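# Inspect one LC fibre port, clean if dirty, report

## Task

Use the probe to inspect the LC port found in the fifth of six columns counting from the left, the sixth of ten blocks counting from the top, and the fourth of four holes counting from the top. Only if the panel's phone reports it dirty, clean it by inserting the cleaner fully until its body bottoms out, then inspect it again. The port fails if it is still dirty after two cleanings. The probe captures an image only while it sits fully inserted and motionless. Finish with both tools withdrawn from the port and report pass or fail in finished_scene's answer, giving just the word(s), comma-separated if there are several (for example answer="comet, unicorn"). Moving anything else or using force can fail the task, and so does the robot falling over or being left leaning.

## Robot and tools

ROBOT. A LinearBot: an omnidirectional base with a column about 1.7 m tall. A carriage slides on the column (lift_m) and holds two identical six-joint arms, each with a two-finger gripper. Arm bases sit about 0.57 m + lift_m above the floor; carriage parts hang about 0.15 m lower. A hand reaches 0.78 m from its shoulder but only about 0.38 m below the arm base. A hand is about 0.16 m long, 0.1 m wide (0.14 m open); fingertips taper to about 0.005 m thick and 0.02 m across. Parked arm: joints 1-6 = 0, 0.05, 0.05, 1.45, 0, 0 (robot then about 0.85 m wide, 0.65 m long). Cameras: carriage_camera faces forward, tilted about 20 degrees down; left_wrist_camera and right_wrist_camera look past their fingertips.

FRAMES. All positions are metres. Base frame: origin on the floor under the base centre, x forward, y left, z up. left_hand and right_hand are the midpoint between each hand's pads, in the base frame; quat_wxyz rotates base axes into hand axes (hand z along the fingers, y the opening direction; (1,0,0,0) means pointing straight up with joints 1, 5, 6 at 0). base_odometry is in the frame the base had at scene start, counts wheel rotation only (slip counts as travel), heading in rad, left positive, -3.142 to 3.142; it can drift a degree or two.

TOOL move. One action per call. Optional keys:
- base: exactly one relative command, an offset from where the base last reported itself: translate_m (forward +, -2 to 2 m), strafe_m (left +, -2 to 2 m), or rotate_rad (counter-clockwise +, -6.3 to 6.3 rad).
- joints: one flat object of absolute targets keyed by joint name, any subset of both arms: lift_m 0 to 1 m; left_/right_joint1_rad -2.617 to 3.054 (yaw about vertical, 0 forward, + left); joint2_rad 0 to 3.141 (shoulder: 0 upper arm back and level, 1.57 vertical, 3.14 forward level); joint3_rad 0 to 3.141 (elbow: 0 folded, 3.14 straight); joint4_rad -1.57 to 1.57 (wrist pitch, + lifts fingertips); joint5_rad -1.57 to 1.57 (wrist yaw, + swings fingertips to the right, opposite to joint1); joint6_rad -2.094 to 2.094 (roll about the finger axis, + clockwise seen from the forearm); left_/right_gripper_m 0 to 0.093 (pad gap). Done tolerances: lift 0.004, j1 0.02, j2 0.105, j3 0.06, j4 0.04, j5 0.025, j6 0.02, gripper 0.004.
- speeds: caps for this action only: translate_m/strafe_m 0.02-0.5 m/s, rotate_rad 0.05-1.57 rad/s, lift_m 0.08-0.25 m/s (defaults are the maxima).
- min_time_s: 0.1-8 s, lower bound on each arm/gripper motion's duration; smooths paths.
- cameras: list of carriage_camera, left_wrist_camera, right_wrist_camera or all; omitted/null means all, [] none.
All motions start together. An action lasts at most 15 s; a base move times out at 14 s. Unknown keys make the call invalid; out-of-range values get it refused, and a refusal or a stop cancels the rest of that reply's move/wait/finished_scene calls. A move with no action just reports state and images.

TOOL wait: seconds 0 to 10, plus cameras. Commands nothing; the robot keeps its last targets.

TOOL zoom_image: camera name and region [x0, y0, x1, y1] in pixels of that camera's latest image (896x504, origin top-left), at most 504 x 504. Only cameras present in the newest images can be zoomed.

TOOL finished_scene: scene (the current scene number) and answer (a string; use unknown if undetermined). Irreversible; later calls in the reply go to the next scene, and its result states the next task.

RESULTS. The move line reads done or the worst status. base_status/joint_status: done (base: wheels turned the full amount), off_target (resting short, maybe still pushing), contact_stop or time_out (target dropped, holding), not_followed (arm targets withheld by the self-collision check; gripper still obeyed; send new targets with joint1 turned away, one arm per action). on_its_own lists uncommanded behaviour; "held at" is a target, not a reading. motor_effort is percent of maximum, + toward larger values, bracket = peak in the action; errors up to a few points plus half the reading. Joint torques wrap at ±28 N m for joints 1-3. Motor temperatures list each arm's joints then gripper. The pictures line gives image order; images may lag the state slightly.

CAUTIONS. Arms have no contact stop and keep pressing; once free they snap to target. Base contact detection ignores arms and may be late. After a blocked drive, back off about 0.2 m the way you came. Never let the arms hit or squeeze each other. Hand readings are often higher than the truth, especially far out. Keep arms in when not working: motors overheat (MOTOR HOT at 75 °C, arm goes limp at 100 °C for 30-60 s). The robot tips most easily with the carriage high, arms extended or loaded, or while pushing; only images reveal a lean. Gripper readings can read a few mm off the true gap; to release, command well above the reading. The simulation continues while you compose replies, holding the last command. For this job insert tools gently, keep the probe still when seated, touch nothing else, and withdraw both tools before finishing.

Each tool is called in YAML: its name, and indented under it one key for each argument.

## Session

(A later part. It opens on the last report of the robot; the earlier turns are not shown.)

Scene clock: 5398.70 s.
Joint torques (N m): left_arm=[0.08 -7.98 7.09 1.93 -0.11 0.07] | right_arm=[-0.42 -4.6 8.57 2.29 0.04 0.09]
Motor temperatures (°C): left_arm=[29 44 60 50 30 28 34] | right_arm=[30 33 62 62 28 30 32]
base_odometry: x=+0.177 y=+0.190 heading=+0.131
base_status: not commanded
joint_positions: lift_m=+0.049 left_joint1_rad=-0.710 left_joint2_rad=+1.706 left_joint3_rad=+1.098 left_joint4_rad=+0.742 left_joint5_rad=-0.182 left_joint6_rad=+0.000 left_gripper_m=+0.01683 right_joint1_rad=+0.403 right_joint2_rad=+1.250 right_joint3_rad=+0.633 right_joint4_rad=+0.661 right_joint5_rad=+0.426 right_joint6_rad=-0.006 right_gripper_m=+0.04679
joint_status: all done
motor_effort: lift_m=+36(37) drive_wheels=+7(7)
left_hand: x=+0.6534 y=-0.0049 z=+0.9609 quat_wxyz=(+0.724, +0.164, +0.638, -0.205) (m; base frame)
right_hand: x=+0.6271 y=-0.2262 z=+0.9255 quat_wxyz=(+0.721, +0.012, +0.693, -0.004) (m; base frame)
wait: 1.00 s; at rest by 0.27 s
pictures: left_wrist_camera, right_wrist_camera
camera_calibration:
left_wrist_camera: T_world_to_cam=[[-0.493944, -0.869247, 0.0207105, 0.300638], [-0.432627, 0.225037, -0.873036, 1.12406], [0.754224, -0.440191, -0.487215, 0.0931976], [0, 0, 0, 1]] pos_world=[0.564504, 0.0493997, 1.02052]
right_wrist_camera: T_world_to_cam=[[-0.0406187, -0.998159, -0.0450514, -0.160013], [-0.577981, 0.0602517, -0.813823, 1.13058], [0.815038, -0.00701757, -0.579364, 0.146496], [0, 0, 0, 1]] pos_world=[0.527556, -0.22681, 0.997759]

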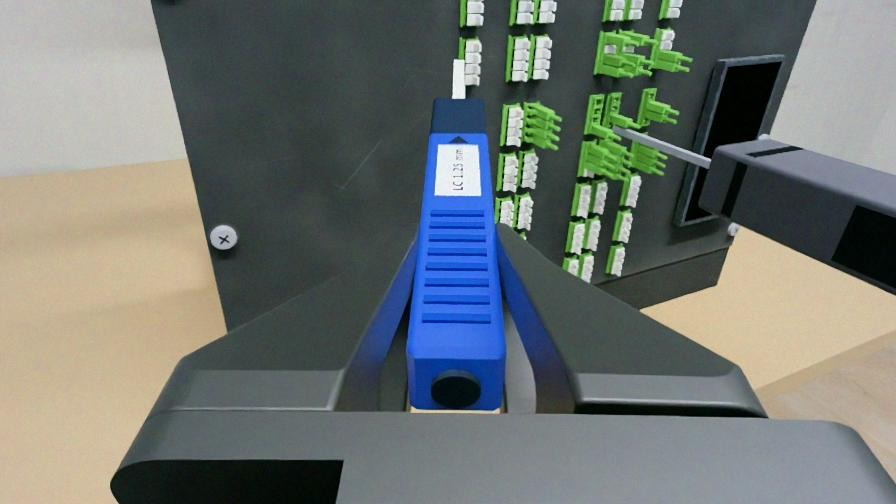

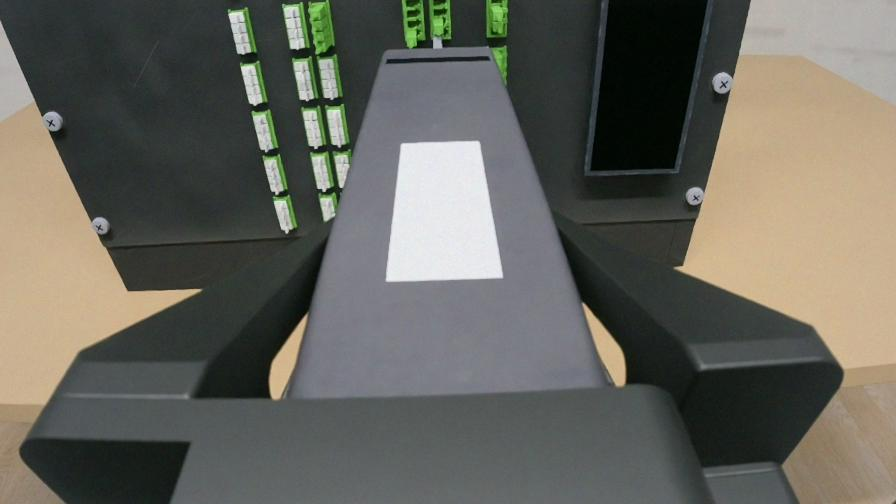

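move:
  joints: {"lift_m": 0.0496, "right_joint1_rad": 0.3925}
  min_time_s: 1
  cameras: []

wait:
  seconds: 1
  cameras: ["left_wrist_camera", "right_wrist_camera"]

zoom_image:
  camera: "left_wrist_camera"
  region: [602, 118, 630, 136]

zoom_image:
  camera: "right_wrist_camera"
  region: [425, 22, 453, 50]

Scene clock: 5419.87 s.
Joint torques (N m): left_arm=[0.08 -7.98 7.09 1.93 -0.12 0.07] | right_arm=[-0.44 -4.64 8.55 2.29 0.04 0.09]
Motor temperatures (°C): left_arm=[29 44 60 50 30 28 34] | right_arm=[30 33 62 62 28 30 32]
move: done
base_odometry: x=+0.177 y=+0.190 heading=+0.131
base_status: not commanded
joint_positions: lift_m=+0.049 left_joint1_rad=-0.710 left_joint2_rad=+1.706 left_joint3_rad=+1.098 left_joint4_rad=+0.742 left_joint5_rad=-0.182 left_joint6_rad=+0.000 left_gripper_m=+0.01683 right_joint1_rad=+0.399 right_joint2_rad=+1.250 right_joint3_rad=+0.633 right_joint4_rad=+0.661 right_joint5_rad=+0.426 right_joint6_rad=-0.006 right_gripper_m=+0.04679
joint_status: all done
motor_effort: lift_m=+37(39) drive_wheels=+7(7)
left_hand: x=+0.6534 y=-0.0049 z=+0.9613 quat_wxyz=(+0.724, +0.164, +0.638, -0.205) (m; base frame)
right_hand: x=+0.6274 y=-0.2277 z=+0.9259 quat_wxyz=(+0.721, +0.014, +0.693, -0.006) (m; base frame)
pictures: none
No camera images: "cameras" was empty.

Scene clock: 5420.87 s.
Joint torques (N m): left_arm=[0.08 -8.01 7.08 1.94 -0.11 0.08] | right_arm=[-0.44 -4.6 8.57 2.29 0.04 0.09]
Motor temperatures (°C): left_arm=[29 44 60 50 30 28 34] | right_arm=[30 33 62 62 28 30 32]
base_odometry: x=+0.177 y=+0.190 heading=+0.131
base_status: not commanded
joint_positions: lift_m=+0.049 left_joint1_rad=-0.710 left_joint2_rad=+1.706 left_joint3_rad=+1.098 left_joint4_rad=+0.742 left_joint5_rad=-0.182 left_joint6_rad=+0.000 left_gripper_m=+0.01683 right_joint1_rad=+0.399 right_joint2_rad=+1.250 right_joint3_rad=+0.633 right_joint4_rad=+0.661 right_joint5_rad=+0.426 right_joint6_rad=-0.006 right_gripper_m=+0.04679
joint_status: all done
motor_effort: lift_m=+37(39) drive_wheels=+7(7)
left_hand: x=+0.6534 y=-0.0049 z=+0.9613 quat_wxyz=(+0.724, +0.164, +0.638, -0.205) (m; base frame)
right_hand: x=+0.6274 y=-0.2277 z=+0.9259 quat_wxyz=(+0.721, +0.014, +0.693, -0.006) (m; base frame)
wait: 1.00 s; at rest by 0.27 s
pictures: left_wrist_camera, right_wrist_camera
camera_calibration:
left_wrist_camera: T_world_to_cam=[[-0.493944, -0.869247, 0.0207105, 0.300632], [-0.432627, 0.225037, -0.873036, 1.12432], [0.754224, -0.440191, -0.487215, 0.0933438], [0, 0, 0, 1]] pos_world=[0.564504, 0.0493997, 1.02082]
right_wrist_camera: T_world_to_cam=[[-0.0444134, -0.997997, -0.0450401, -0.159052], [-0.577713, 0.062439, -0.813849, 1.13158], [0.815031, -0.0101256, -0.579329, 0.14566], [0, 0, 0, 1]] pos_world=[0.527949, -0.227913, 0.998159]

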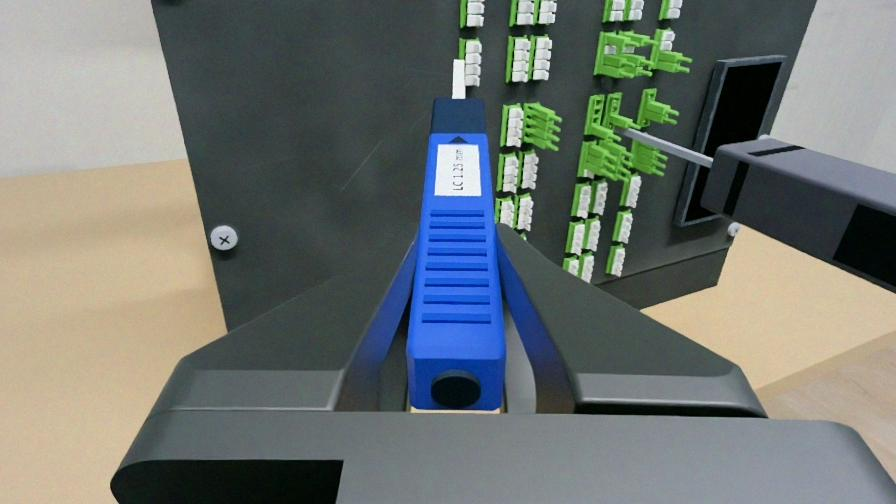

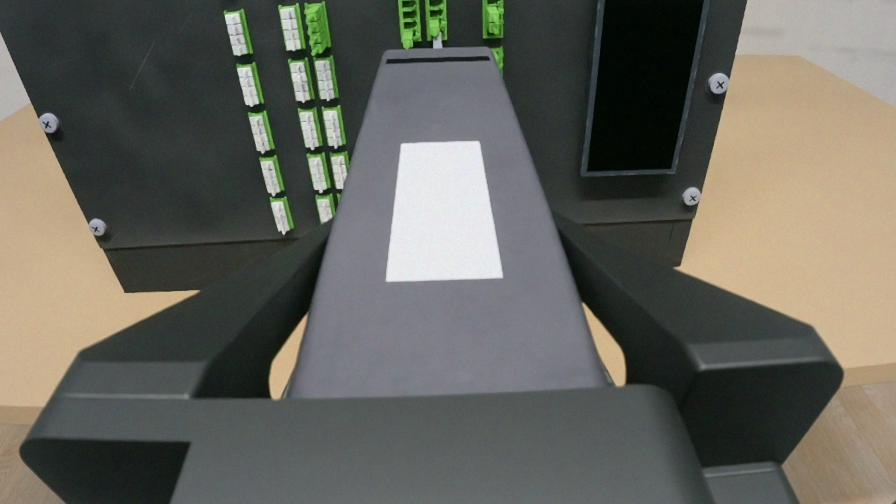

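Scaled by 18.000 from the camera's 896x504 image, which has a finer 1280x720 frame.

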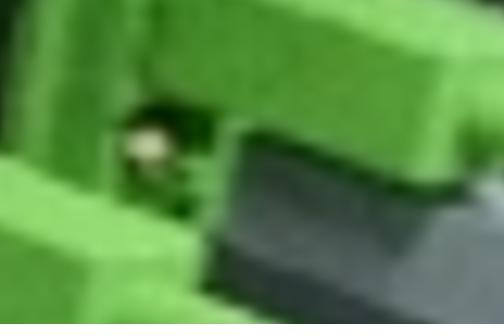

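Scaled by 18.000 from the camera's 896x504 image, which has a finer 1280x720 frame.

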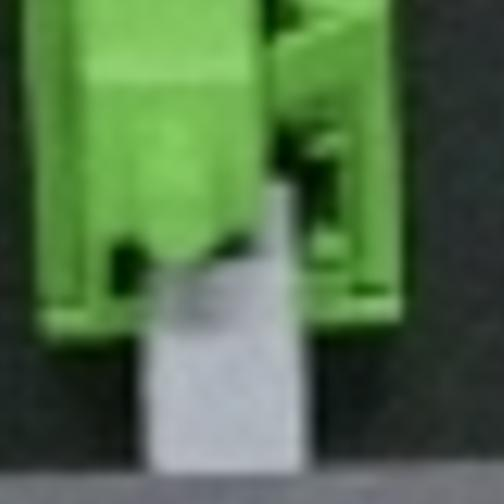

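move:
  base: {"translate_m": 0.002}
  speeds: {"translate_m": 0.02}
  cameras: []

wait:
  seconds: 1
  cameras: ["left_wrist_camera", "right_wrist_camera"]

zoom_image:
  camera: "left_wrist_camera"
  region: [602, 118, 630, 136]

zoom_image:
  camera: "right_wrist_camera"
  region: [425, 22, 453, 50]

Scene clock: 5438.47 s.
Joint torques (N m): left_arm=[0.16 -8.12 7.12 1.92 -0.13 0.07] | right_arm=[-0.42 -4.57 8.62 2.31 0.03 0.09]
Motor temperatures (°C): left_arm=[29 44 60 50 30 28 34] | right_arm=[30 33 62 62 28 30 32]
move: done
base_odometry: x=+0.178 y=+0.191 heading=+0.132
base_status: done
joint_positions: lift_m=+0.049 left_joint1_rad=-0.710 left_joint2_rad=+1.706 left_joint3_rad=+1.098 left_joint4_rad=+0.742 left_joint5_rad=-0.182 left_joint6_rad=+0.000 left_gripper_m=+0.01683 right_joint1_rad=+0.399 right_joint2_rad=+1.250 right_joint3_rad=+0.633 right_joint4_rad=+0.661 right_joint5_rad=+0.427 right_joint6_rad=-0.006 right_gripper_m=+0.04679
joint_status: not commanded
motor_effort: lift_m=+37(37) drive_wheels=+6(11)
left_hand: x=+0.6534 y=-0.0049 z=+0.9613 quat_wxyz=(+0.724, +0.164, +0.638, -0.205) (m; base frame)
right_hand: x=+0.6274 y=-0.2277 z=+0.9258 quat_wxyz=(+0.721, +0.014, +0.693, -0.006) (m; base frame)
pictures: none
No camera images: "cameras" was empty.

Scene clock: 5439.47 s.
Joint torques (N m): left_arm=[0.08 -7.99 7.09 1.95 -0.11 0.07] | right_arm=[-0.46 -4.63 8.57 2.29 0.04 0.09]
Motor temperatures (°C): left_arm=[29 44 60 50 30 28 34] | right_arm=[30 33 62 62 28 30 32]
base_odometry: x=+0.178 y=+0.191 heading=+0.132
base_status: done
joint_positions: lift_m=+0.049 left_joint1_rad=-0.710 left_joint2_rad=+1.706 left_joint3_rad=+1.098 left_joint4_rad=+0.742 left_joint5_rad=-0.182 left_joint6_rad=+0.000 left_gripper_m=+0.01683 right_joint1_rad=+0.399 right_joint2_rad=+1.250 right_joint3_rad=+0.633 right_joint4_rad=+0.661 right_joint5_rad=+0.427 right_joint6_rad=-0.006 right_gripper_m=+0.04679
joint_status: not commanded
motor_effort: lift_m=+37(37) drive_wheels=+7(11)
left_hand: x=+0.6534 y=-0.0049 z=+0.9613 quat_wxyz=(+0.724, +0.164, +0.638, -0.205) (m; base frame)
right_hand: x=+0.6274 y=-0.2277 z=+0.9258 quat_wxyz=(+0.721, +0.014, +0.693, -0.006) (m; base frame)
wait: 1.00 s; at rest by 0.27 s
pictures: left_wrist_camera, right_wrist_camera
camera_calibration:
left_wrist_camera: T_world_to_cam=[[-0.493944, -0.869247, 0.0207105, 0.300632], [-0.432627, 0.225037, -0.873036, 1.12432], [0.754224, -0.440191, -0.487215, 0.0933438], [0, 0, 0, 1]] pos_world=[0.564504, 0.0493997, 1.02082]
right_wrist_camera: T_world_to_cam=[[-0.044816, -0.997987, -0.0448694, -0.159112], [-0.578027, 0.0625373, -0.813617, 1.13147], [0.814786, -0.0105273, -0.579667, 0.145977], [0, 0, 0, 1]] pos_world=[0.527948, -0.228014, 0.998059]

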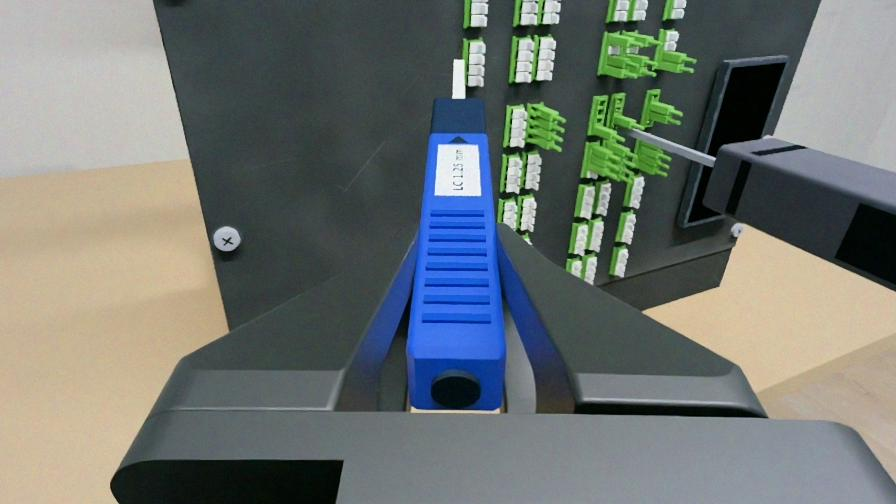

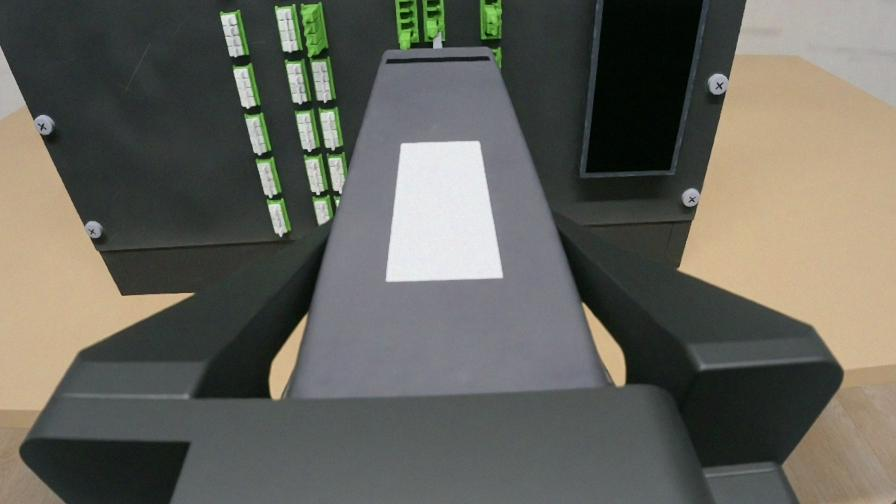

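Scaled by 18.000 from the camera's 896x504 image, which has a finer 1280x720 frame.

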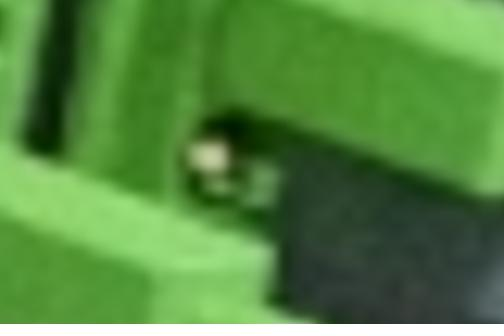

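Scaled by 18.000 from the camera's 896x504 image, which has a finer 1280x720 frame.

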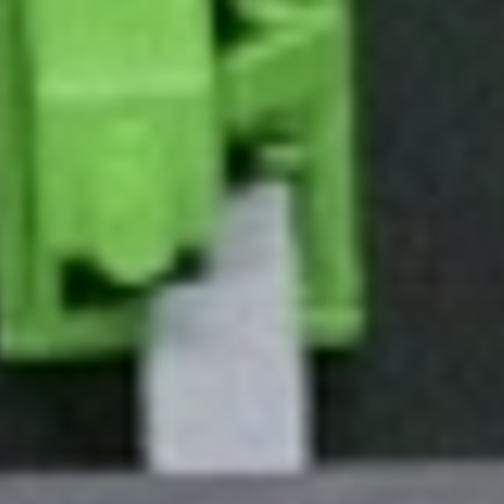

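move:
  joints: {"right_joint1_rad": 0.409}
  min_time_s: 1
  cameras: []

wait:
  seconds: 1
  cameras: ["left_wrist_camera", "right_wrist_camera"]

zoom_image:
  camera: "right_wrist_camera"
  region: [425, 22, 453, 50]

Scene clock: 5462.93 s.
Joint torques (N m): left_arm=[0.08 -7.98 7.1 1.93 -0.12 0.08] | right_arm=[0.61 -4.6 8.55 2.29 0.04 0.1]
Motor temperatures (°C): left_arm=[29 44 60 50 30 28 34] | right_arm=[30 33 62 62 28 30 32]
move: done
base_odometry: x=+0.178 y=+0.191 heading=+0.132
base_status: not commanded
joint_positions: lift_m=+0.049 left_joint1_rad=-0.710 left_joint2_rad=+1.706 left_joint3_rad=+1.098 left_joint4_rad=+0.742 left_joint5_rad=-0.182 left_joint6_rad=+0.000 left_gripper_m=+0.01683 right_joint1_rad=+0.403 right_joint2_rad=+1.250 right_joint3_rad=+0.633 right_joint4_rad=+0.661 right_joint5_rad=+0.427 right_joint6_rad=-0.006 right_gripper_m=+0.04679
joint_status: all done
motor_effort: lift_m=+37(37) drive_wheels=+7(7)
left_hand: x=+0.6534 y=-0.0049 z=+0.9613 quat_wxyz=(+0.724, +0.164, +0.638, -0.205) (m; base frame)
right_hand: x=+0.6271 y=-0.2262 z=+0.9258 quat_wxyz=(+0.721, +0.013, +0.693, -0.004) (m; base frame)
pictures: none
No camera images: "cameras" was empty.

Scene clock: 5463.93 s.
Joint torques (N m): left_arm=[0.1 -7.98 7.09 1.94 -0.11 0.08] | right_arm=[0.57 -4.62 8.57 2.3 0.04 0.09]
Motor temperatures (°C): left_arm=[29 44 60 50 30 28 34] | right_arm=[30 33 62 62 28 30 32]
base_odometry: x=+0.178 y=+0.191 heading=+0.132
base_status: not commanded
joint_positions: lift_m=+0.049 left_joint1_rad=-0.710 left_joint2_rad=+1.706 left_joint3_rad=+1.098 left_joint4_rad=+0.742 left_joint5_rad=-0.182 left_joint6_rad=+0.000 left_gripper_m=+0.01683 right_joint1_rad=+0.403 right_joint2_rad=+1.250 right_joint3_rad=+0.633 right_joint4_rad=+0.661 right_joint5_rad=+0.427 right_joint6_rad=-0.006 right_gripper_m=+0.04679
joint_status: all done
motor_effort: lift_m=+37(37) drive_wheels=+7(7)
left_hand: x=+0.6534 y=-0.0049 z=+0.9613 quat_wxyz=(+0.724, +0.164, +0.638, -0.205) (m; base frame)
right_hand: x=+0.6271 y=-0.2262 z=+0.9258 quat_wxyz=(+0.721, +0.013, +0.693, -0.004) (m; base frame)
wait: 1.00 s; at rest by 0.27 s
pictures: left_wrist_camera, right_wrist_camera
camera_calibration:
left_wrist_camera: T_world_to_cam=[[-0.493944, -0.869247, 0.0207105, 0.300632], [-0.432627, 0.225037, -0.873036, 1.12432], [0.754224, -0.440191, -0.487215, 0.0933438], [0, 0, 0, 1]] pos_world=[0.564504, 0.0493997, 1.02082]
right_wrist_camera: T_world_to_cam=[[-0.0410167, -0.99815, -0.0448847, -0.159954], [-0.57825, 0.0603489, -0.813625, 1.13079], [0.814828, -0.00741766, -0.579655, 0.146981], [0, 0, 0, 1]] pos_world=[0.527555, -0.22681, 0.998059]

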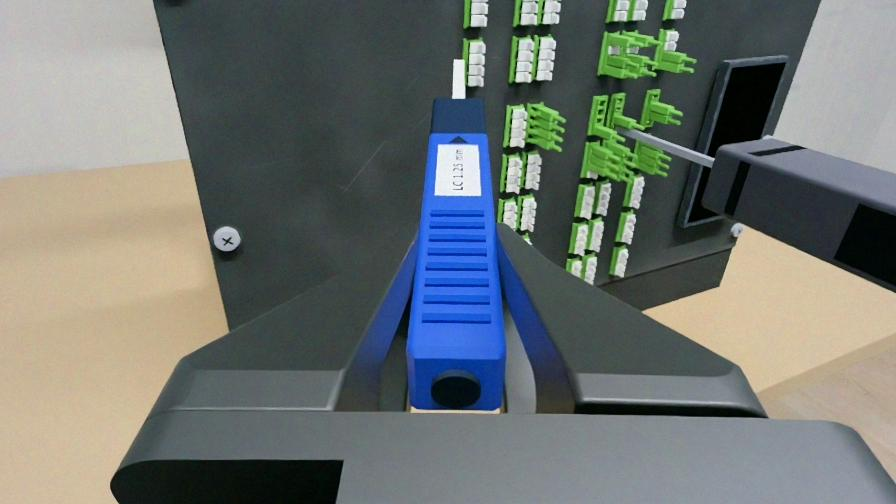

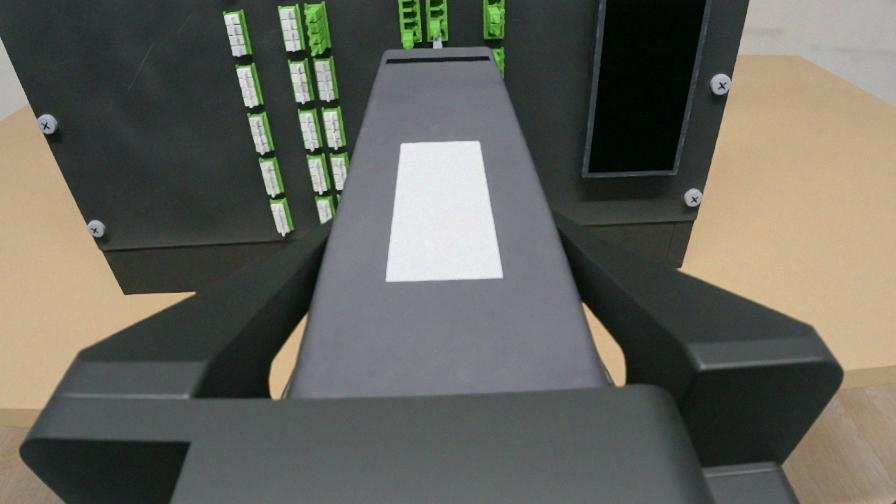

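Scaled by 18.000 from the camera's 896x504 image, which has a finer 1280x720 frame.

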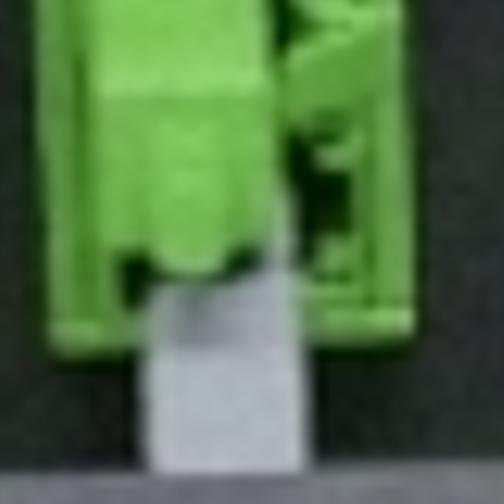

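move:
  joints: {"right_joint1_rad": 0.405}
  min_time_s: 0.5
  cameras: []

move:
  base: {"translate_m": 0.0012}
  speeds: {"translate_m": 0.02}
  cameras: []

wait:
  seconds: 1
  cameras: ["left_wrist_camera", "right_wrist_camera"]

zoom_image:
  camera: "right_wrist_camera"
  region: [425, 22, 453, 50]

zoom_image:
  camera: "left_wrist_camera"
  region: [606, 118, 634, 136]

Scene clock: 5488.27 s.
Joint torques (N m): left_arm=[0.06 -7.98 7.09 1.94 -0.11 0.08] | right_arm=[0.23 -4.6 8.61 2.29 0.04 0.1]
Motor temperatures (°C): left_arm=[29 44 60 50 30 28 34] | right_arm=[30 33 62 62 28 30 32]
move: done
base_odometry: x=+0.178 y=+0.191 heading=+0.132
base_status: not commanded
joint_positions: lift_m=+0.049 left_joint1_rad=-0.710 left_joint2_rad=+1.706 left_joint3_rad=+1.098 left_joint4_rad=+0.742 left_joint5_rad=-0.182 left_joint6_rad=+0.000 left_gripper_m=+0.01683 right_joint1_rad=+0.403 right_joint2_rad=+1.250 right_joint3_rad=+0.633 right_joint4_rad=+0.661 right_joint5_rad=+0.427 right_joint6_rad=-0.006 right_gripper_m=+0.04679
joint_status: all done
motor_effort: lift_m=+37(37) drive_wheels=+7(7)
left_hand: x=+0.6534 y=-0.0049 z=+0.9613 quat_wxyz=(+0.724, +0.164, +0.638, -0.205) (m; base frame)
right_hand: x=+0.6271 y=-0.2262 z=+0.9258 quat_wxyz=(+0.721, +0.013, +0.693, -0.004) (m; base frame)
pictures: none
No camera images: "cameras" was empty.

Scene clock: 5488.80 s.
Joint torques (N m): left_arm=[0.08 -7.95 7.09 1.93 -0.11 0.07] | right_arm=[0.27 -4.64 8.57 2.29 0.03 0.1]
Motor temperatures (°C): left_arm=[29 44 60 50 30 28 34] | right_arm=[30 33 62 62 28 30 32]
move: done
base_odometry: x=+0.179 y=+0.191 heading=+0.133
base_status: done
joint_positions: lift_m=+0.049 left_joint1_rad=-0.710 left_joint2_rad=+1.706 left_joint3_rad=+1.098 left_joint4_rad=+0.743 left_joint5_rad=-0.182 left_joint6_rad=+0.000 left_gripper_m=+0.01683 right_joint1_rad=+0.403 right_joint2_rad=+1.250 right_joint3_rad=+0.633 right_joint4_rad=+0.661 right_joint5_rad=+0.427 right_joint6_rad=-0.006 right_gripper_m=+0.04679
joint_status: not commanded
motor_effort: lift_m=+37(37) drive_wheels=+6(11)
left_hand: x=+0.6534 y=-0.0049 z=+0.9614 quat_wxyz=(+0.724, +0.164, +0.638, -0.205) (m; base frame)
right_hand: x=+0.6271 y=-0.2263 z=+0.9259 quat_wxyz=(+0.721, +0.013, +0.693, -0.005) (m; base frame)
pictures: none
No camera images: "cameras" was empty.

Scene clock: 5489.80 s.
Joint torques (N m): left_arm=[0.08 -7.98 7.08 1.94 -0.11 0.07] | right_arm=[0.23 -4.59 8.57 2.27 0.03 0.09]
Motor temperatures (°C): left_arm=[29 44 60 50 30 28 34] | right_arm=[30 33 62 62 28 30 32]
base_odometry: x=+0.179 y=+0.191 heading=+0.133
base_status: done
joint_positions: lift_m=+0.049 left_joint1_rad=-0.710 left_joint2_rad=+1.706 left_joint3_rad=+1.098 left_joint4_rad=+0.743 left_joint5_rad=-0.182 left_joint6_rad=+0.000 left_gripper_m=+0.01683 right_joint1_rad=+0.403 right_joint2_rad=+1.250 right_joint3_rad=+0.633 right_joint4_rad=+0.661 right_joint5_rad=+0.427 right_joint6_rad=-0.006 right_gripper_m=+0.04679
joint_status: not commanded
motor_effort: lift_m=+37(37) drive_wheels=+6(11)
left_hand: x=+0.6534 y=-0.0049 z=+0.9614 quat_wxyz=(+0.724, +0.164, +0.638, -0.205) (m; base frame)
right_hand: x=+0.6271 y=-0.2263 z=+0.9259 quat_wxyz=(+0.721, +0.013, +0.693, -0.005) (m; base frame)
wait: 1.00 s; at rest by 0.27 s
pictures: left_wrist_camera, right_wrist_camera
camera_calibration:
left_wrist_camera: T_world_to_cam=[[-0.493967, -0.869233, 0.0207508, 0.300601], [-0.432391, 0.224873, -0.873195, 1.12444], [0.754344, -0.440302, -0.486928, 0.0930365], [0, 0, 0, 1]] pos_world=[0.564505, 0.049399, 1.02092]
right_wrist_camera: T_world_to_cam=[[-0.0413372, -0.99813, -0.0450267, -0.159735], [-0.577932, 0.0606475, -0.813828, 1.13098], [0.815037, -0.00761905, -0.579358, 0.146586], [0, 0, 0, 1]] pos_world=[0.527555, -0.226911, 0.998159]

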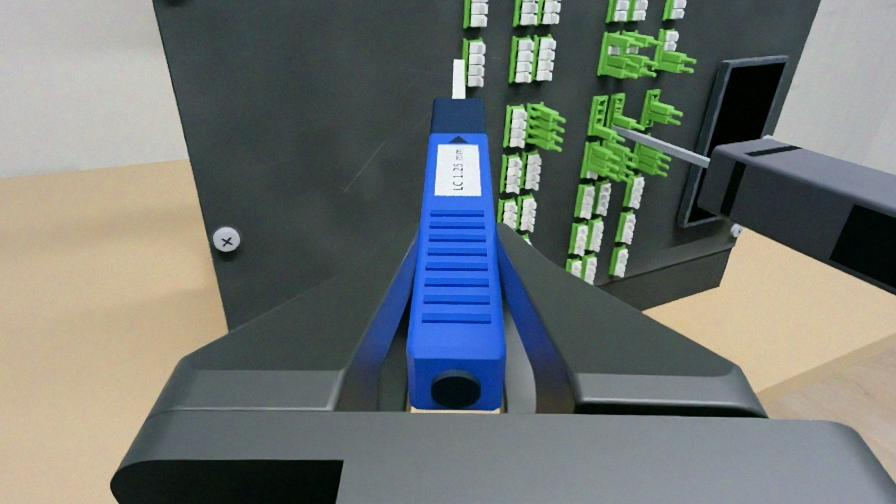

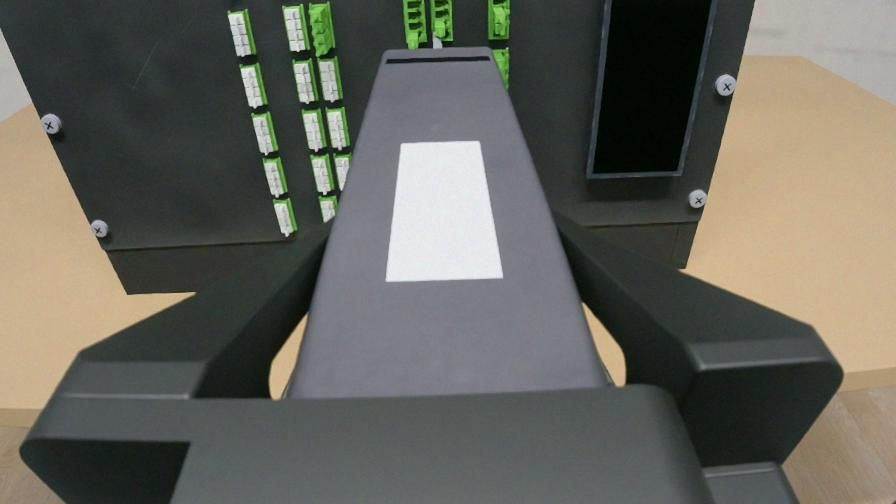

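Scaled by 18.000 from the camera's 896x504 image, which has a finer 1280x720 frame.

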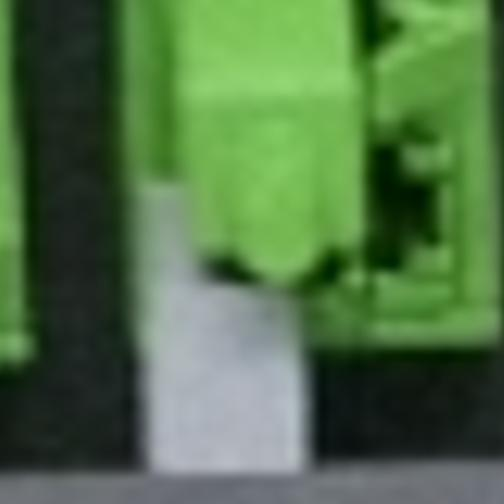

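Scaled by 18.000 from the camera's 896x504 image, which has a finer 1280x720 frame.

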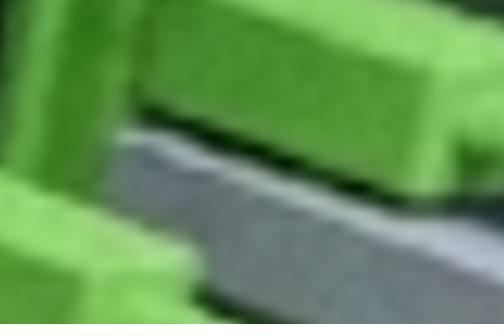

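move:
  base: {"translate_m": -0.003}
  speeds: {"translate_m": 0.02}
  cameras: []

move:
  base: {"translate_m": 0.002}
  speeds: {"translate_m": 0.02}
  cameras: []

wait:
  seconds: 1
  cameras: ["left_wrist_camera", "right_wrist_camera"]

zoom_image:
  camera: "right_wrist_camera"
  region: [425, 22, 453, 50]

zoom_image:
  camera: "left_wrist_camera"
  region: [604, 118, 632, 136]

Scene clock: 5528.80 s.
Joint torques (N m): left_arm=[0.09 -7.99 7.08 1.95 -0.11 0.07] | right_arm=[0.2 -4.56 8.58 2.31 0.04 0.09]
Motor temperatures (°C): left_arm=[29 44 60 50 30 28 34] | right_arm=[30 33 62 62 28 30 32]
move: done
base_odometry: x=+0.176 y=+0.191 heading=+0.133
base_status: done
joint_positions: lift_m=+0.049 left_joint1_rad=-0.710 left_joint2_rad=+1.706 left_joint3_rad=+1.098 left_joint4_rad=+0.743 left_joint5_rad=-0.182 left_joint6_rad=+0.000 left_gripper_m=+0.01683 right_joint1_rad=+0.403 right_joint2_rad=+1.250 right_joint3_rad=+0.633 right_joint4_rad=+0.661 right_joint5_rad=+0.427 right_joint6_rad=-0.006 right_gripper_m=+0.04679
joint_status: not commanded
motor_effort: lift_m=+37(37) drive_wheels=+1(9)
left_hand: x=+0.6533 y=-0.0050 z=+0.9614 quat_wxyz=(+0.724, +0.164, +0.638, -0.205) (m; base frame)
right_hand: x=+0.6271 y=-0.2263 z=+0.9257 quat_wxyz=(+0.721, +0.013, +0.693, -0.005) (m; base frame)
pictures: none
No camera images: "cameras" was empty.

Scene clock: 5529.40 s.
Joint torques (N m): left_arm=[0.05 -7.98 7.05 1.93 -0.11 0.07] | right_arm=[0.25 -4.59 8.59 2.28 0.03 0.09]
Motor temperatures (°C): left_arm=[29 44 60 50 30 28 34] | right_arm=[30 33 62 62 28 30 32]
move: done
base_odometry: x=+0.178 y=+0.191 heading=+0.133
base_status: done
joint_positions: lift_m=+0.049 left_joint1_rad=-0.709 left_joint2_rad=+1.706 left_joint3_rad=+1.098 left_joint4_rad=+0.743 left_joint5_rad=-0.182 left_joint6_rad=+0.000 left_gripper_m=+0.01683 right_joint1_rad=+0.403 right_joint2_rad=+1.250 right_joint3_rad=+0.633 right_joint4_rad=+0.661 right_joint5_rad=+0.427 right_joint6_rad=-0.006 right_gripper_m=+0.04679
joint_status: not commanded
motor_effort: lift_m=+37(37) drive_wheels=+3(8)
left_hand: x=+0.6536 y=-0.0047 z=+0.9614 quat_wxyz=(+0.724, +0.163, +0.638, -0.204) (m; base frame)
right_hand: x=+0.6271 y=-0.2263 z=+0.9258 quat_wxyz=(+0.721, +0.013, +0.693, -0.005) (m; base frame)
pictures: none
No camera images: "cameras" was empty.

Scene clock: 5530.40 s.
Joint torques (N m): left_arm=[0.08 -8.01 7.1 1.93 -0.12 0.08] | right_arm=[0.25 -4.62 8.55 2.29 0.04 0.09]
Motor temperatures (°C): left_arm=[29 44 60 50 30 28 34] | right_arm=[30 33 62 62 28 30 32]
base_odometry: x=+0.178 y=+0.191 heading=+0.133
base_status: done
joint_positions: lift_m=+0.049 left_joint1_rad=-0.709 left_joint2_rad=+1.706 left_joint3_rad=+1.098 left_joint4_rad=+0.743 left_joint5_rad=-0.182 left_joint6_rad=+0.000 left_gripper_m=+0.01683 right_joint1_rad=+0.403 right_joint2_rad=+1.250 right_joint3_rad=+0.633 right_joint4_rad=+0.661 right_joint5_rad=+0.427 right_joint6_rad=-0.006 right_gripper_m=+0.04679
joint_status: not commanded
motor_effort: lift_m=+37(37) drive_wheels=+3(8)
left_hand: x=+0.6536 y=-0.0047 z=+0.9614 quat_wxyz=(+0.724, +0.163, +0.638, -0.204) (m; base frame)
right_hand: x=+0.6271 y=-0.2263 z=+0.9258 quat_wxyz=(+0.721, +0.013, +0.693, -0.005) (m; base frame)
wait: 1.00 s; at rest by 0.27 s
pictures: left_wrist_camera, right_wrist_camera
camera_calibration:
left_wrist_camera: T_world_to_cam=[[-0.493599, -0.869441, 0.0207714, 0.300607], [-0.432486, 0.22467, -0.8732, 1.12451], [0.75453, -0.439994, -0.486918, 0.092919], [0, 0, 0, 1]] pos_world=[0.564605, 0.0495998, 1.02092]
right_wrist_camera: T_world_to_cam=[[-0.041376, -0.998136, -0.0448722, -0.159874], [-0.578225, 0.0605468, -0.813627, 1.13083], [0.814827, -0.00771839, -0.579652, 0.14691], [0, 0, 0, 1]] pos_world=[0.527555, -0.226911, 0.998059]

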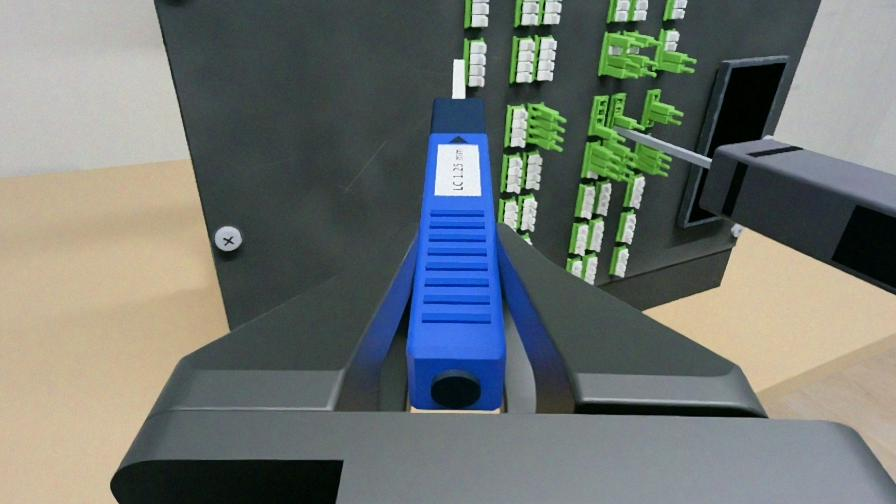

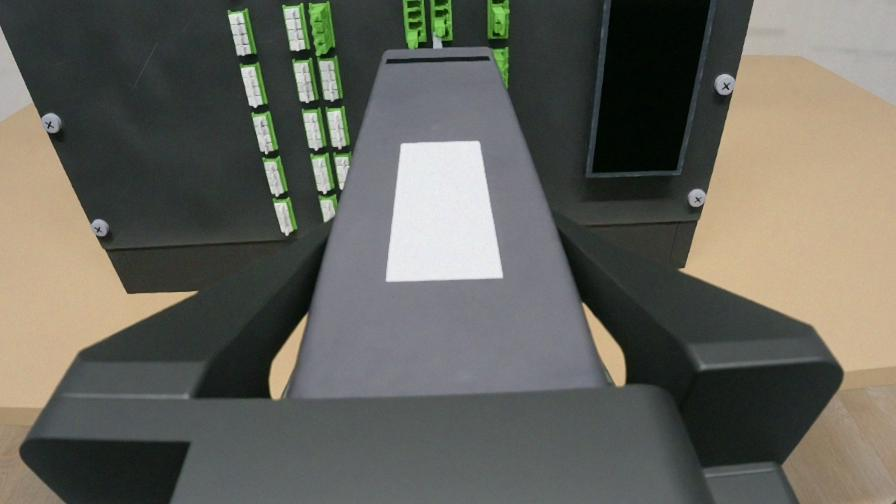

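Scaled by 18.000 from the camera's 896x504 image, which has a finer 1280x720 frame.

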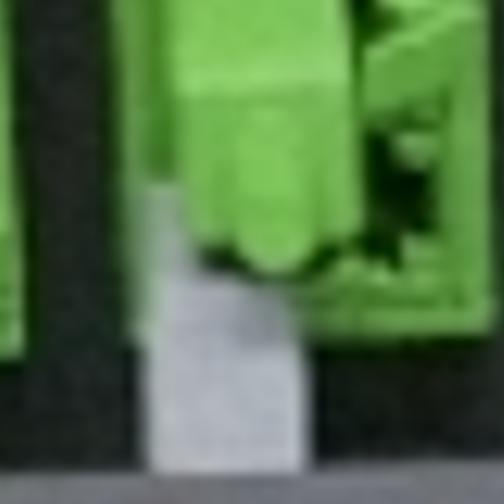

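Scaled by 18.000 from the camera's 896x504 image, which has a finer 1280x720 frame.

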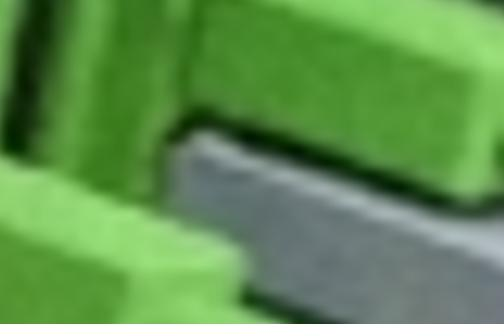

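move:
  joints: {"right_joint1_rad": 0.3935}
  min_time_s: 0.7
  cameras: []

move:
  joints: {"right_joint1_rad": 0.399}
  min_time_s: 0.5
  cameras: []

move:
  base: {"translate_m": -0.002}
  speeds: {"translate_m": 0.02}
  cameras: []

move:
  base: {"translate_m": 0.002}
  speeds: {"translate_m": 0.02}
  cameras: []

wait:
  seconds: 1
  cameras: ["left_wrist_camera", "right_wrist_camera"]

zoom_image:
  camera: "right_wrist_camera"
  region: [425, 22, 453, 50]

zoom_image:
  camera: "left_wrist_camera"
  region: [604, 118, 632, 136]

Scene clock: 5552.20 s.
Joint torques (N m): left_arm=[0.08 -7.97 7.1 1.93 -0.11 0.07] | right_arm=[-0.5 -4.62 8.57 2.3 0.04 0.08]
Motor temperatures (°C): left_arm=[29 44 60 50 30 28 34] | right_arm=[30 33 62 62 28 30 32]
move: done
base_odometry: x=+0.178 y=+0.191 heading=+0.133
base_status: not commanded
joint_positions: lift_m=+0.049 left_joint1_rad=-0.709 left_joint2_rad=+1.706 left_joint3_rad=+1.098 left_joint4_rad=+0.743 left_joint5_rad=-0.182 left_joint6_rad=+0.000 left_gripper_m=+0.01683 right_joint1_rad=+0.400 right_joint2_rad=+1.250 right_joint3_rad=+0.633 right_joint4_rad=+0.661 right_joint5_rad=+0.427 right_joint6_rad=-0.006 right_gripper_m=+0.04679
joint_status: all done
motor_effort: lift_m=+37(37) drive_wheels=+3(3)
left_hand: x=+0.6536 y=-0.0047 z=+0.9614 quat_wxyz=(+0.724, +0.163, +0.638, -0.204) (m; base frame)
right_hand: x=+0.6273 y=-0.2272 z=+0.9258 quat_wxyz=(+0.721, +0.013, +0.693, -0.005) (m; base frame)
pictures: none
No camera images: "cameras" was empty.

Scene clock: 5553.00 s.
Joint torques (N m): left_arm=[0.08 -7.98 7.12 1.93 -0.11 0.07] | right_arm=[-0.03 -4.6 8.58 2.29 0.04 0.08]
Motor temperatures (°C): left_arm=[29 44 60 50 30 28 34] | right_arm=[30 33 62 62 28 30 32]
move: done
base_odometry: x=+0.178 y=+0.191 heading=+0.133
base_status: not commanded
joint_positions: lift_m=+0.049 left_joint1_rad=-0.709 left_joint2_rad=+1.706 left_joint3_rad=+1.098 left_joint4_rad=+0.743 left_joint5_rad=-0.182 left_joint6_rad=+0.000 left_gripper_m=+0.01683 right_joint1_rad=+0.400 right_joint2_rad=+1.250 right_joint3_rad=+0.633 right_joint4_rad=+0.661 right_joint5_rad=+0.427 right_joint6_rad=-0.006 right_gripper_m=+0.04679
joint_status: all done
motor_effort: lift_m=+37(37) drive_wheels=+3(3)
left_hand: x=+0.6536 y=-0.0047 z=+0.9614 quat_wxyz=(+0.724, +0.163, +0.638, -0.204) (m; base frame)
right_hand: x=+0.6273 y=-0.2272 z=+0.9258 quat_wxyz=(+0.721, +0.013, +0.693, -0.005) (m; base frame)
pictures: none
No camera images: "cameras" was empty.

Scene clock: 5553.60 s.
Joint torques (N m): left_arm=[0.14 -7.84 7.12 1.9 -0.11 0.07] | right_arm=[-0.05 -4.67 8.54 2.3 0.03 0.09]
Motor temperatures (°C): left_arm=[29 44 60 50 30 28 34] | right_arm=[30 33 62 62 28 30 32]
move: done
base_odometry: x=+0.176 y=+0.191 heading=+0.133
base_status: done
joint_positions: lift_m=+0.049 left_joint1_rad=-0.710 left_joint2_rad=+1.706 left_joint3_rad=+1.098 left_joint4_rad=+0.742 left_joint5_rad=-0.182 left_joint6_rad=+0.000 left_gripper_m=+0.01683 right_joint1_rad=+0.400 right_joint2_rad=+1.250 right_joint3_rad=+0.633 right_joint4_rad=+0.661 right_joint5_rad=+0.427 right_joint6_rad=-0.006 right_gripper_m=+0.04679
joint_status: not commanded
motor_effort: lift_m=+37(37) drive_wheels=+2(7)
left_hand: x=+0.6533 y=-0.0051 z=+0.9613 quat_wxyz=(+0.724, +0.164, +0.638, -0.205) (m; base frame)
right_hand: x=+0.6273 y=-0.2272 z=+0.9258 quat_wxyz=(+0.721, +0.013, +0.693, -0.005) (m; base frame)
pictures: none
No camera images: "cameras" was empty.

Scene clock: 5554.27 s.
Joint torques (N m): left_arm=[0.13 -7.97 7.3 1.92 -0.12 0.08] | right_arm=[-0.03 -4.64 8.59 2.3 0.03 0.09]
Motor temperatures (°C): left_arm=[29 44 60 50 30 28 34] | right_arm=[30 33 62 62 28 30 32]
move: done
base_odometry: x=+0.178 y=+0.191 heading=+0.133
base_status: done
joint_positions: lift_m=+0.049 left_joint1_rad=-0.710 left_joint2_rad=+1.706 left_joint3_rad=+1.098 left_joint4_rad=+0.743 left_joint5_rad=-0.182 left_joint6_rad=+0.000 left_gripper_m=+0.01683 right_joint1_rad=+0.400 right_joint2_rad=+1.250 right_joint3_rad=+0.633 right_joint4_rad=+0.661 right_joint5_rad=+0.427 right_joint6_rad=-0.006 right_gripper_m=+0.04679
joint_status: not commanded
motor_effort: lift_m=+37(37) drive_wheels=+2(7)
left_hand: x=+0.6533 y=-0.0050 z=+0.9614 quat_wxyz=(+0.724, +0.164, +0.638, -0.205) (m; base frame)
right_hand: x=+0.6273 y=-0.2272 z=+0.9258 quat_wxyz=(+0.721, +0.013, +0.693, -0.005) (m; base frame)
pictures: none
No camera images: "cameras" was empty.

Scene clock: 5555.27 s.
Joint torques (N m): left_arm=[0.13 -7.99 7.09 1.94 -0.11 0.08] | right_arm=[-0.05 -4.6 8.58 2.29 0.03 0.09]
Motor temperatures (°C): left_arm=[29 44 60 50 30 28 34] | right_arm=[30 33 62 62 28 30 32]
base_odometry: x=+0.178 y=+0.191 heading=+0.133
base_status: done
joint_positions: lift_m=+0.049 left_joint1_rad=-0.710 left_joint2_rad=+1.706 left_joint3_rad=+1.098 left_joint4_rad=+0.743 left_joint5_rad=-0.182 left_joint6_rad=+0.000 left_gripper_m=+0.01683 right_joint1_rad=+0.400 right_joint2_rad=+1.250 right_joint3_rad=+0.633 right_joint4_rad=+0.661 right_joint5_rad=+0.427 right_joint6_rad=-0.006 right_gripper_m=+0.04679
joint_status: not commanded
motor_effort: lift_m=+37(37) drive_wheels=+2(7)
left_hand: x=+0.6533 y=-0.0050 z=+0.9614 quat_wxyz=(+0.724, +0.164, +0.638, -0.205) (m; base frame)
right_hand: x=+0.6273 y=-0.2272 z=+0.9258 quat_wxyz=(+0.721, +0.013, +0.693, -0.005) (m; base frame)
wait: 1.00 s; at rest by 0.27 s
pictures: left_wrist_camera, right_wrist_camera
camera_calibration:
left_wrist_camera: T_world_to_cam=[[-0.494277, -0.869057, 0.0207488, 0.300632], [-0.432286, 0.225015, -0.873211, 1.12437], [0.754201, -0.440577, -0.486901, 0.0931344], [0, 0, 0, 1]] pos_world=[0.564404, 0.0492982, 1.02092]
right_wrist_camera: T_world_to_cam=[[-0.0435949, -0.99804, -0.0448865, -0.15926], [-0.578068, 0.0618435, -0.813642, 1.13121], [0.814823, -0.00952312, -0.579631, 0.146317], [0, 0, 0, 1]] pos_world=[0.52775, -0.227513, 0.998059]

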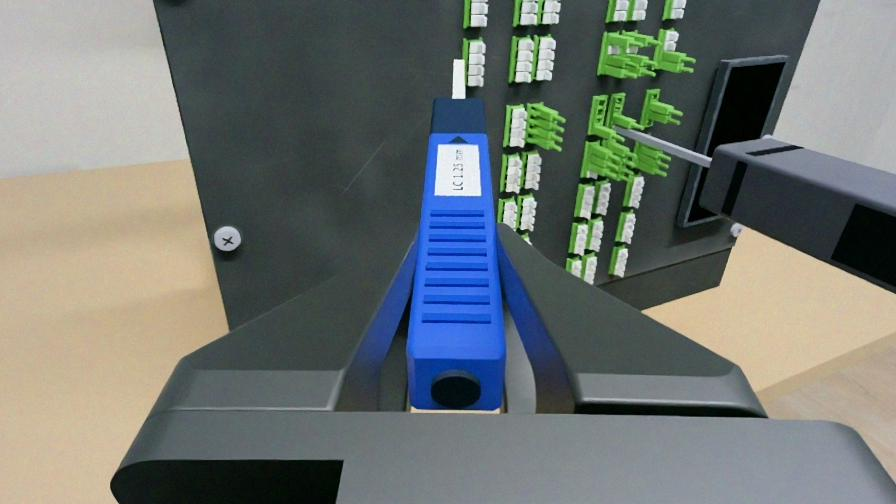

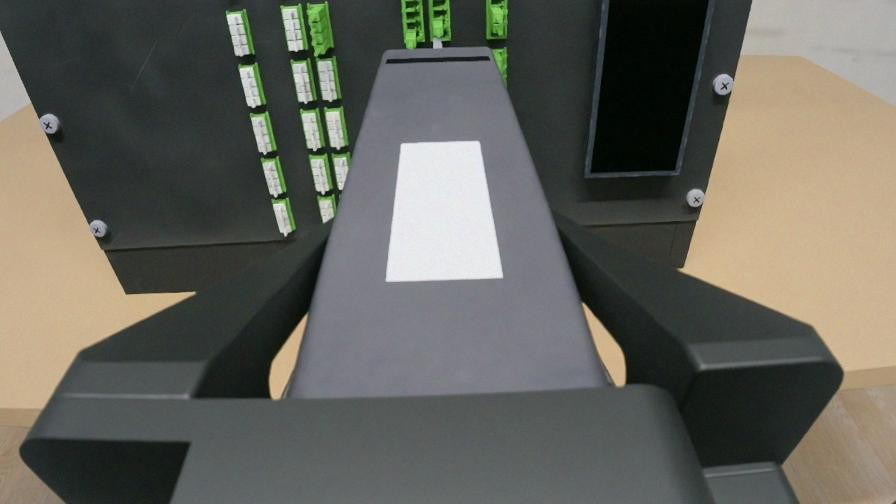

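Scaled by 18.000 from the camera's 896x504 image, which has a finer 1280x720 frame.

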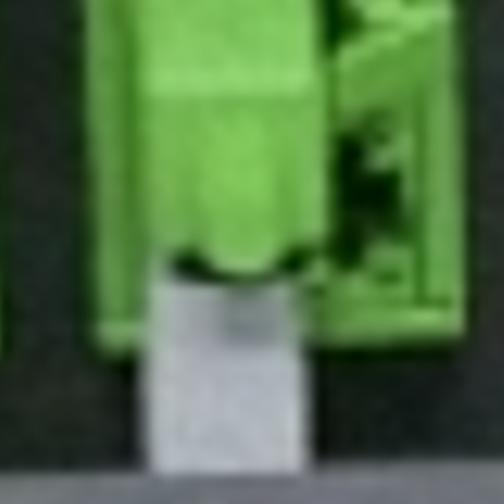

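Scaled by 18.000 from the camera's 896x504 image, which has a finer 1280x720 frame.

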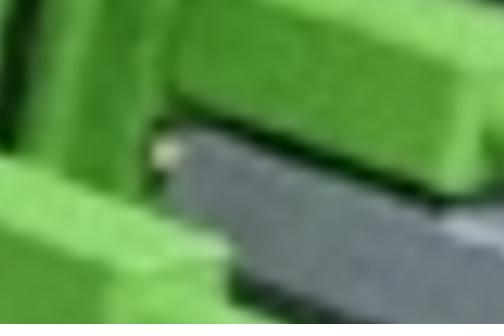

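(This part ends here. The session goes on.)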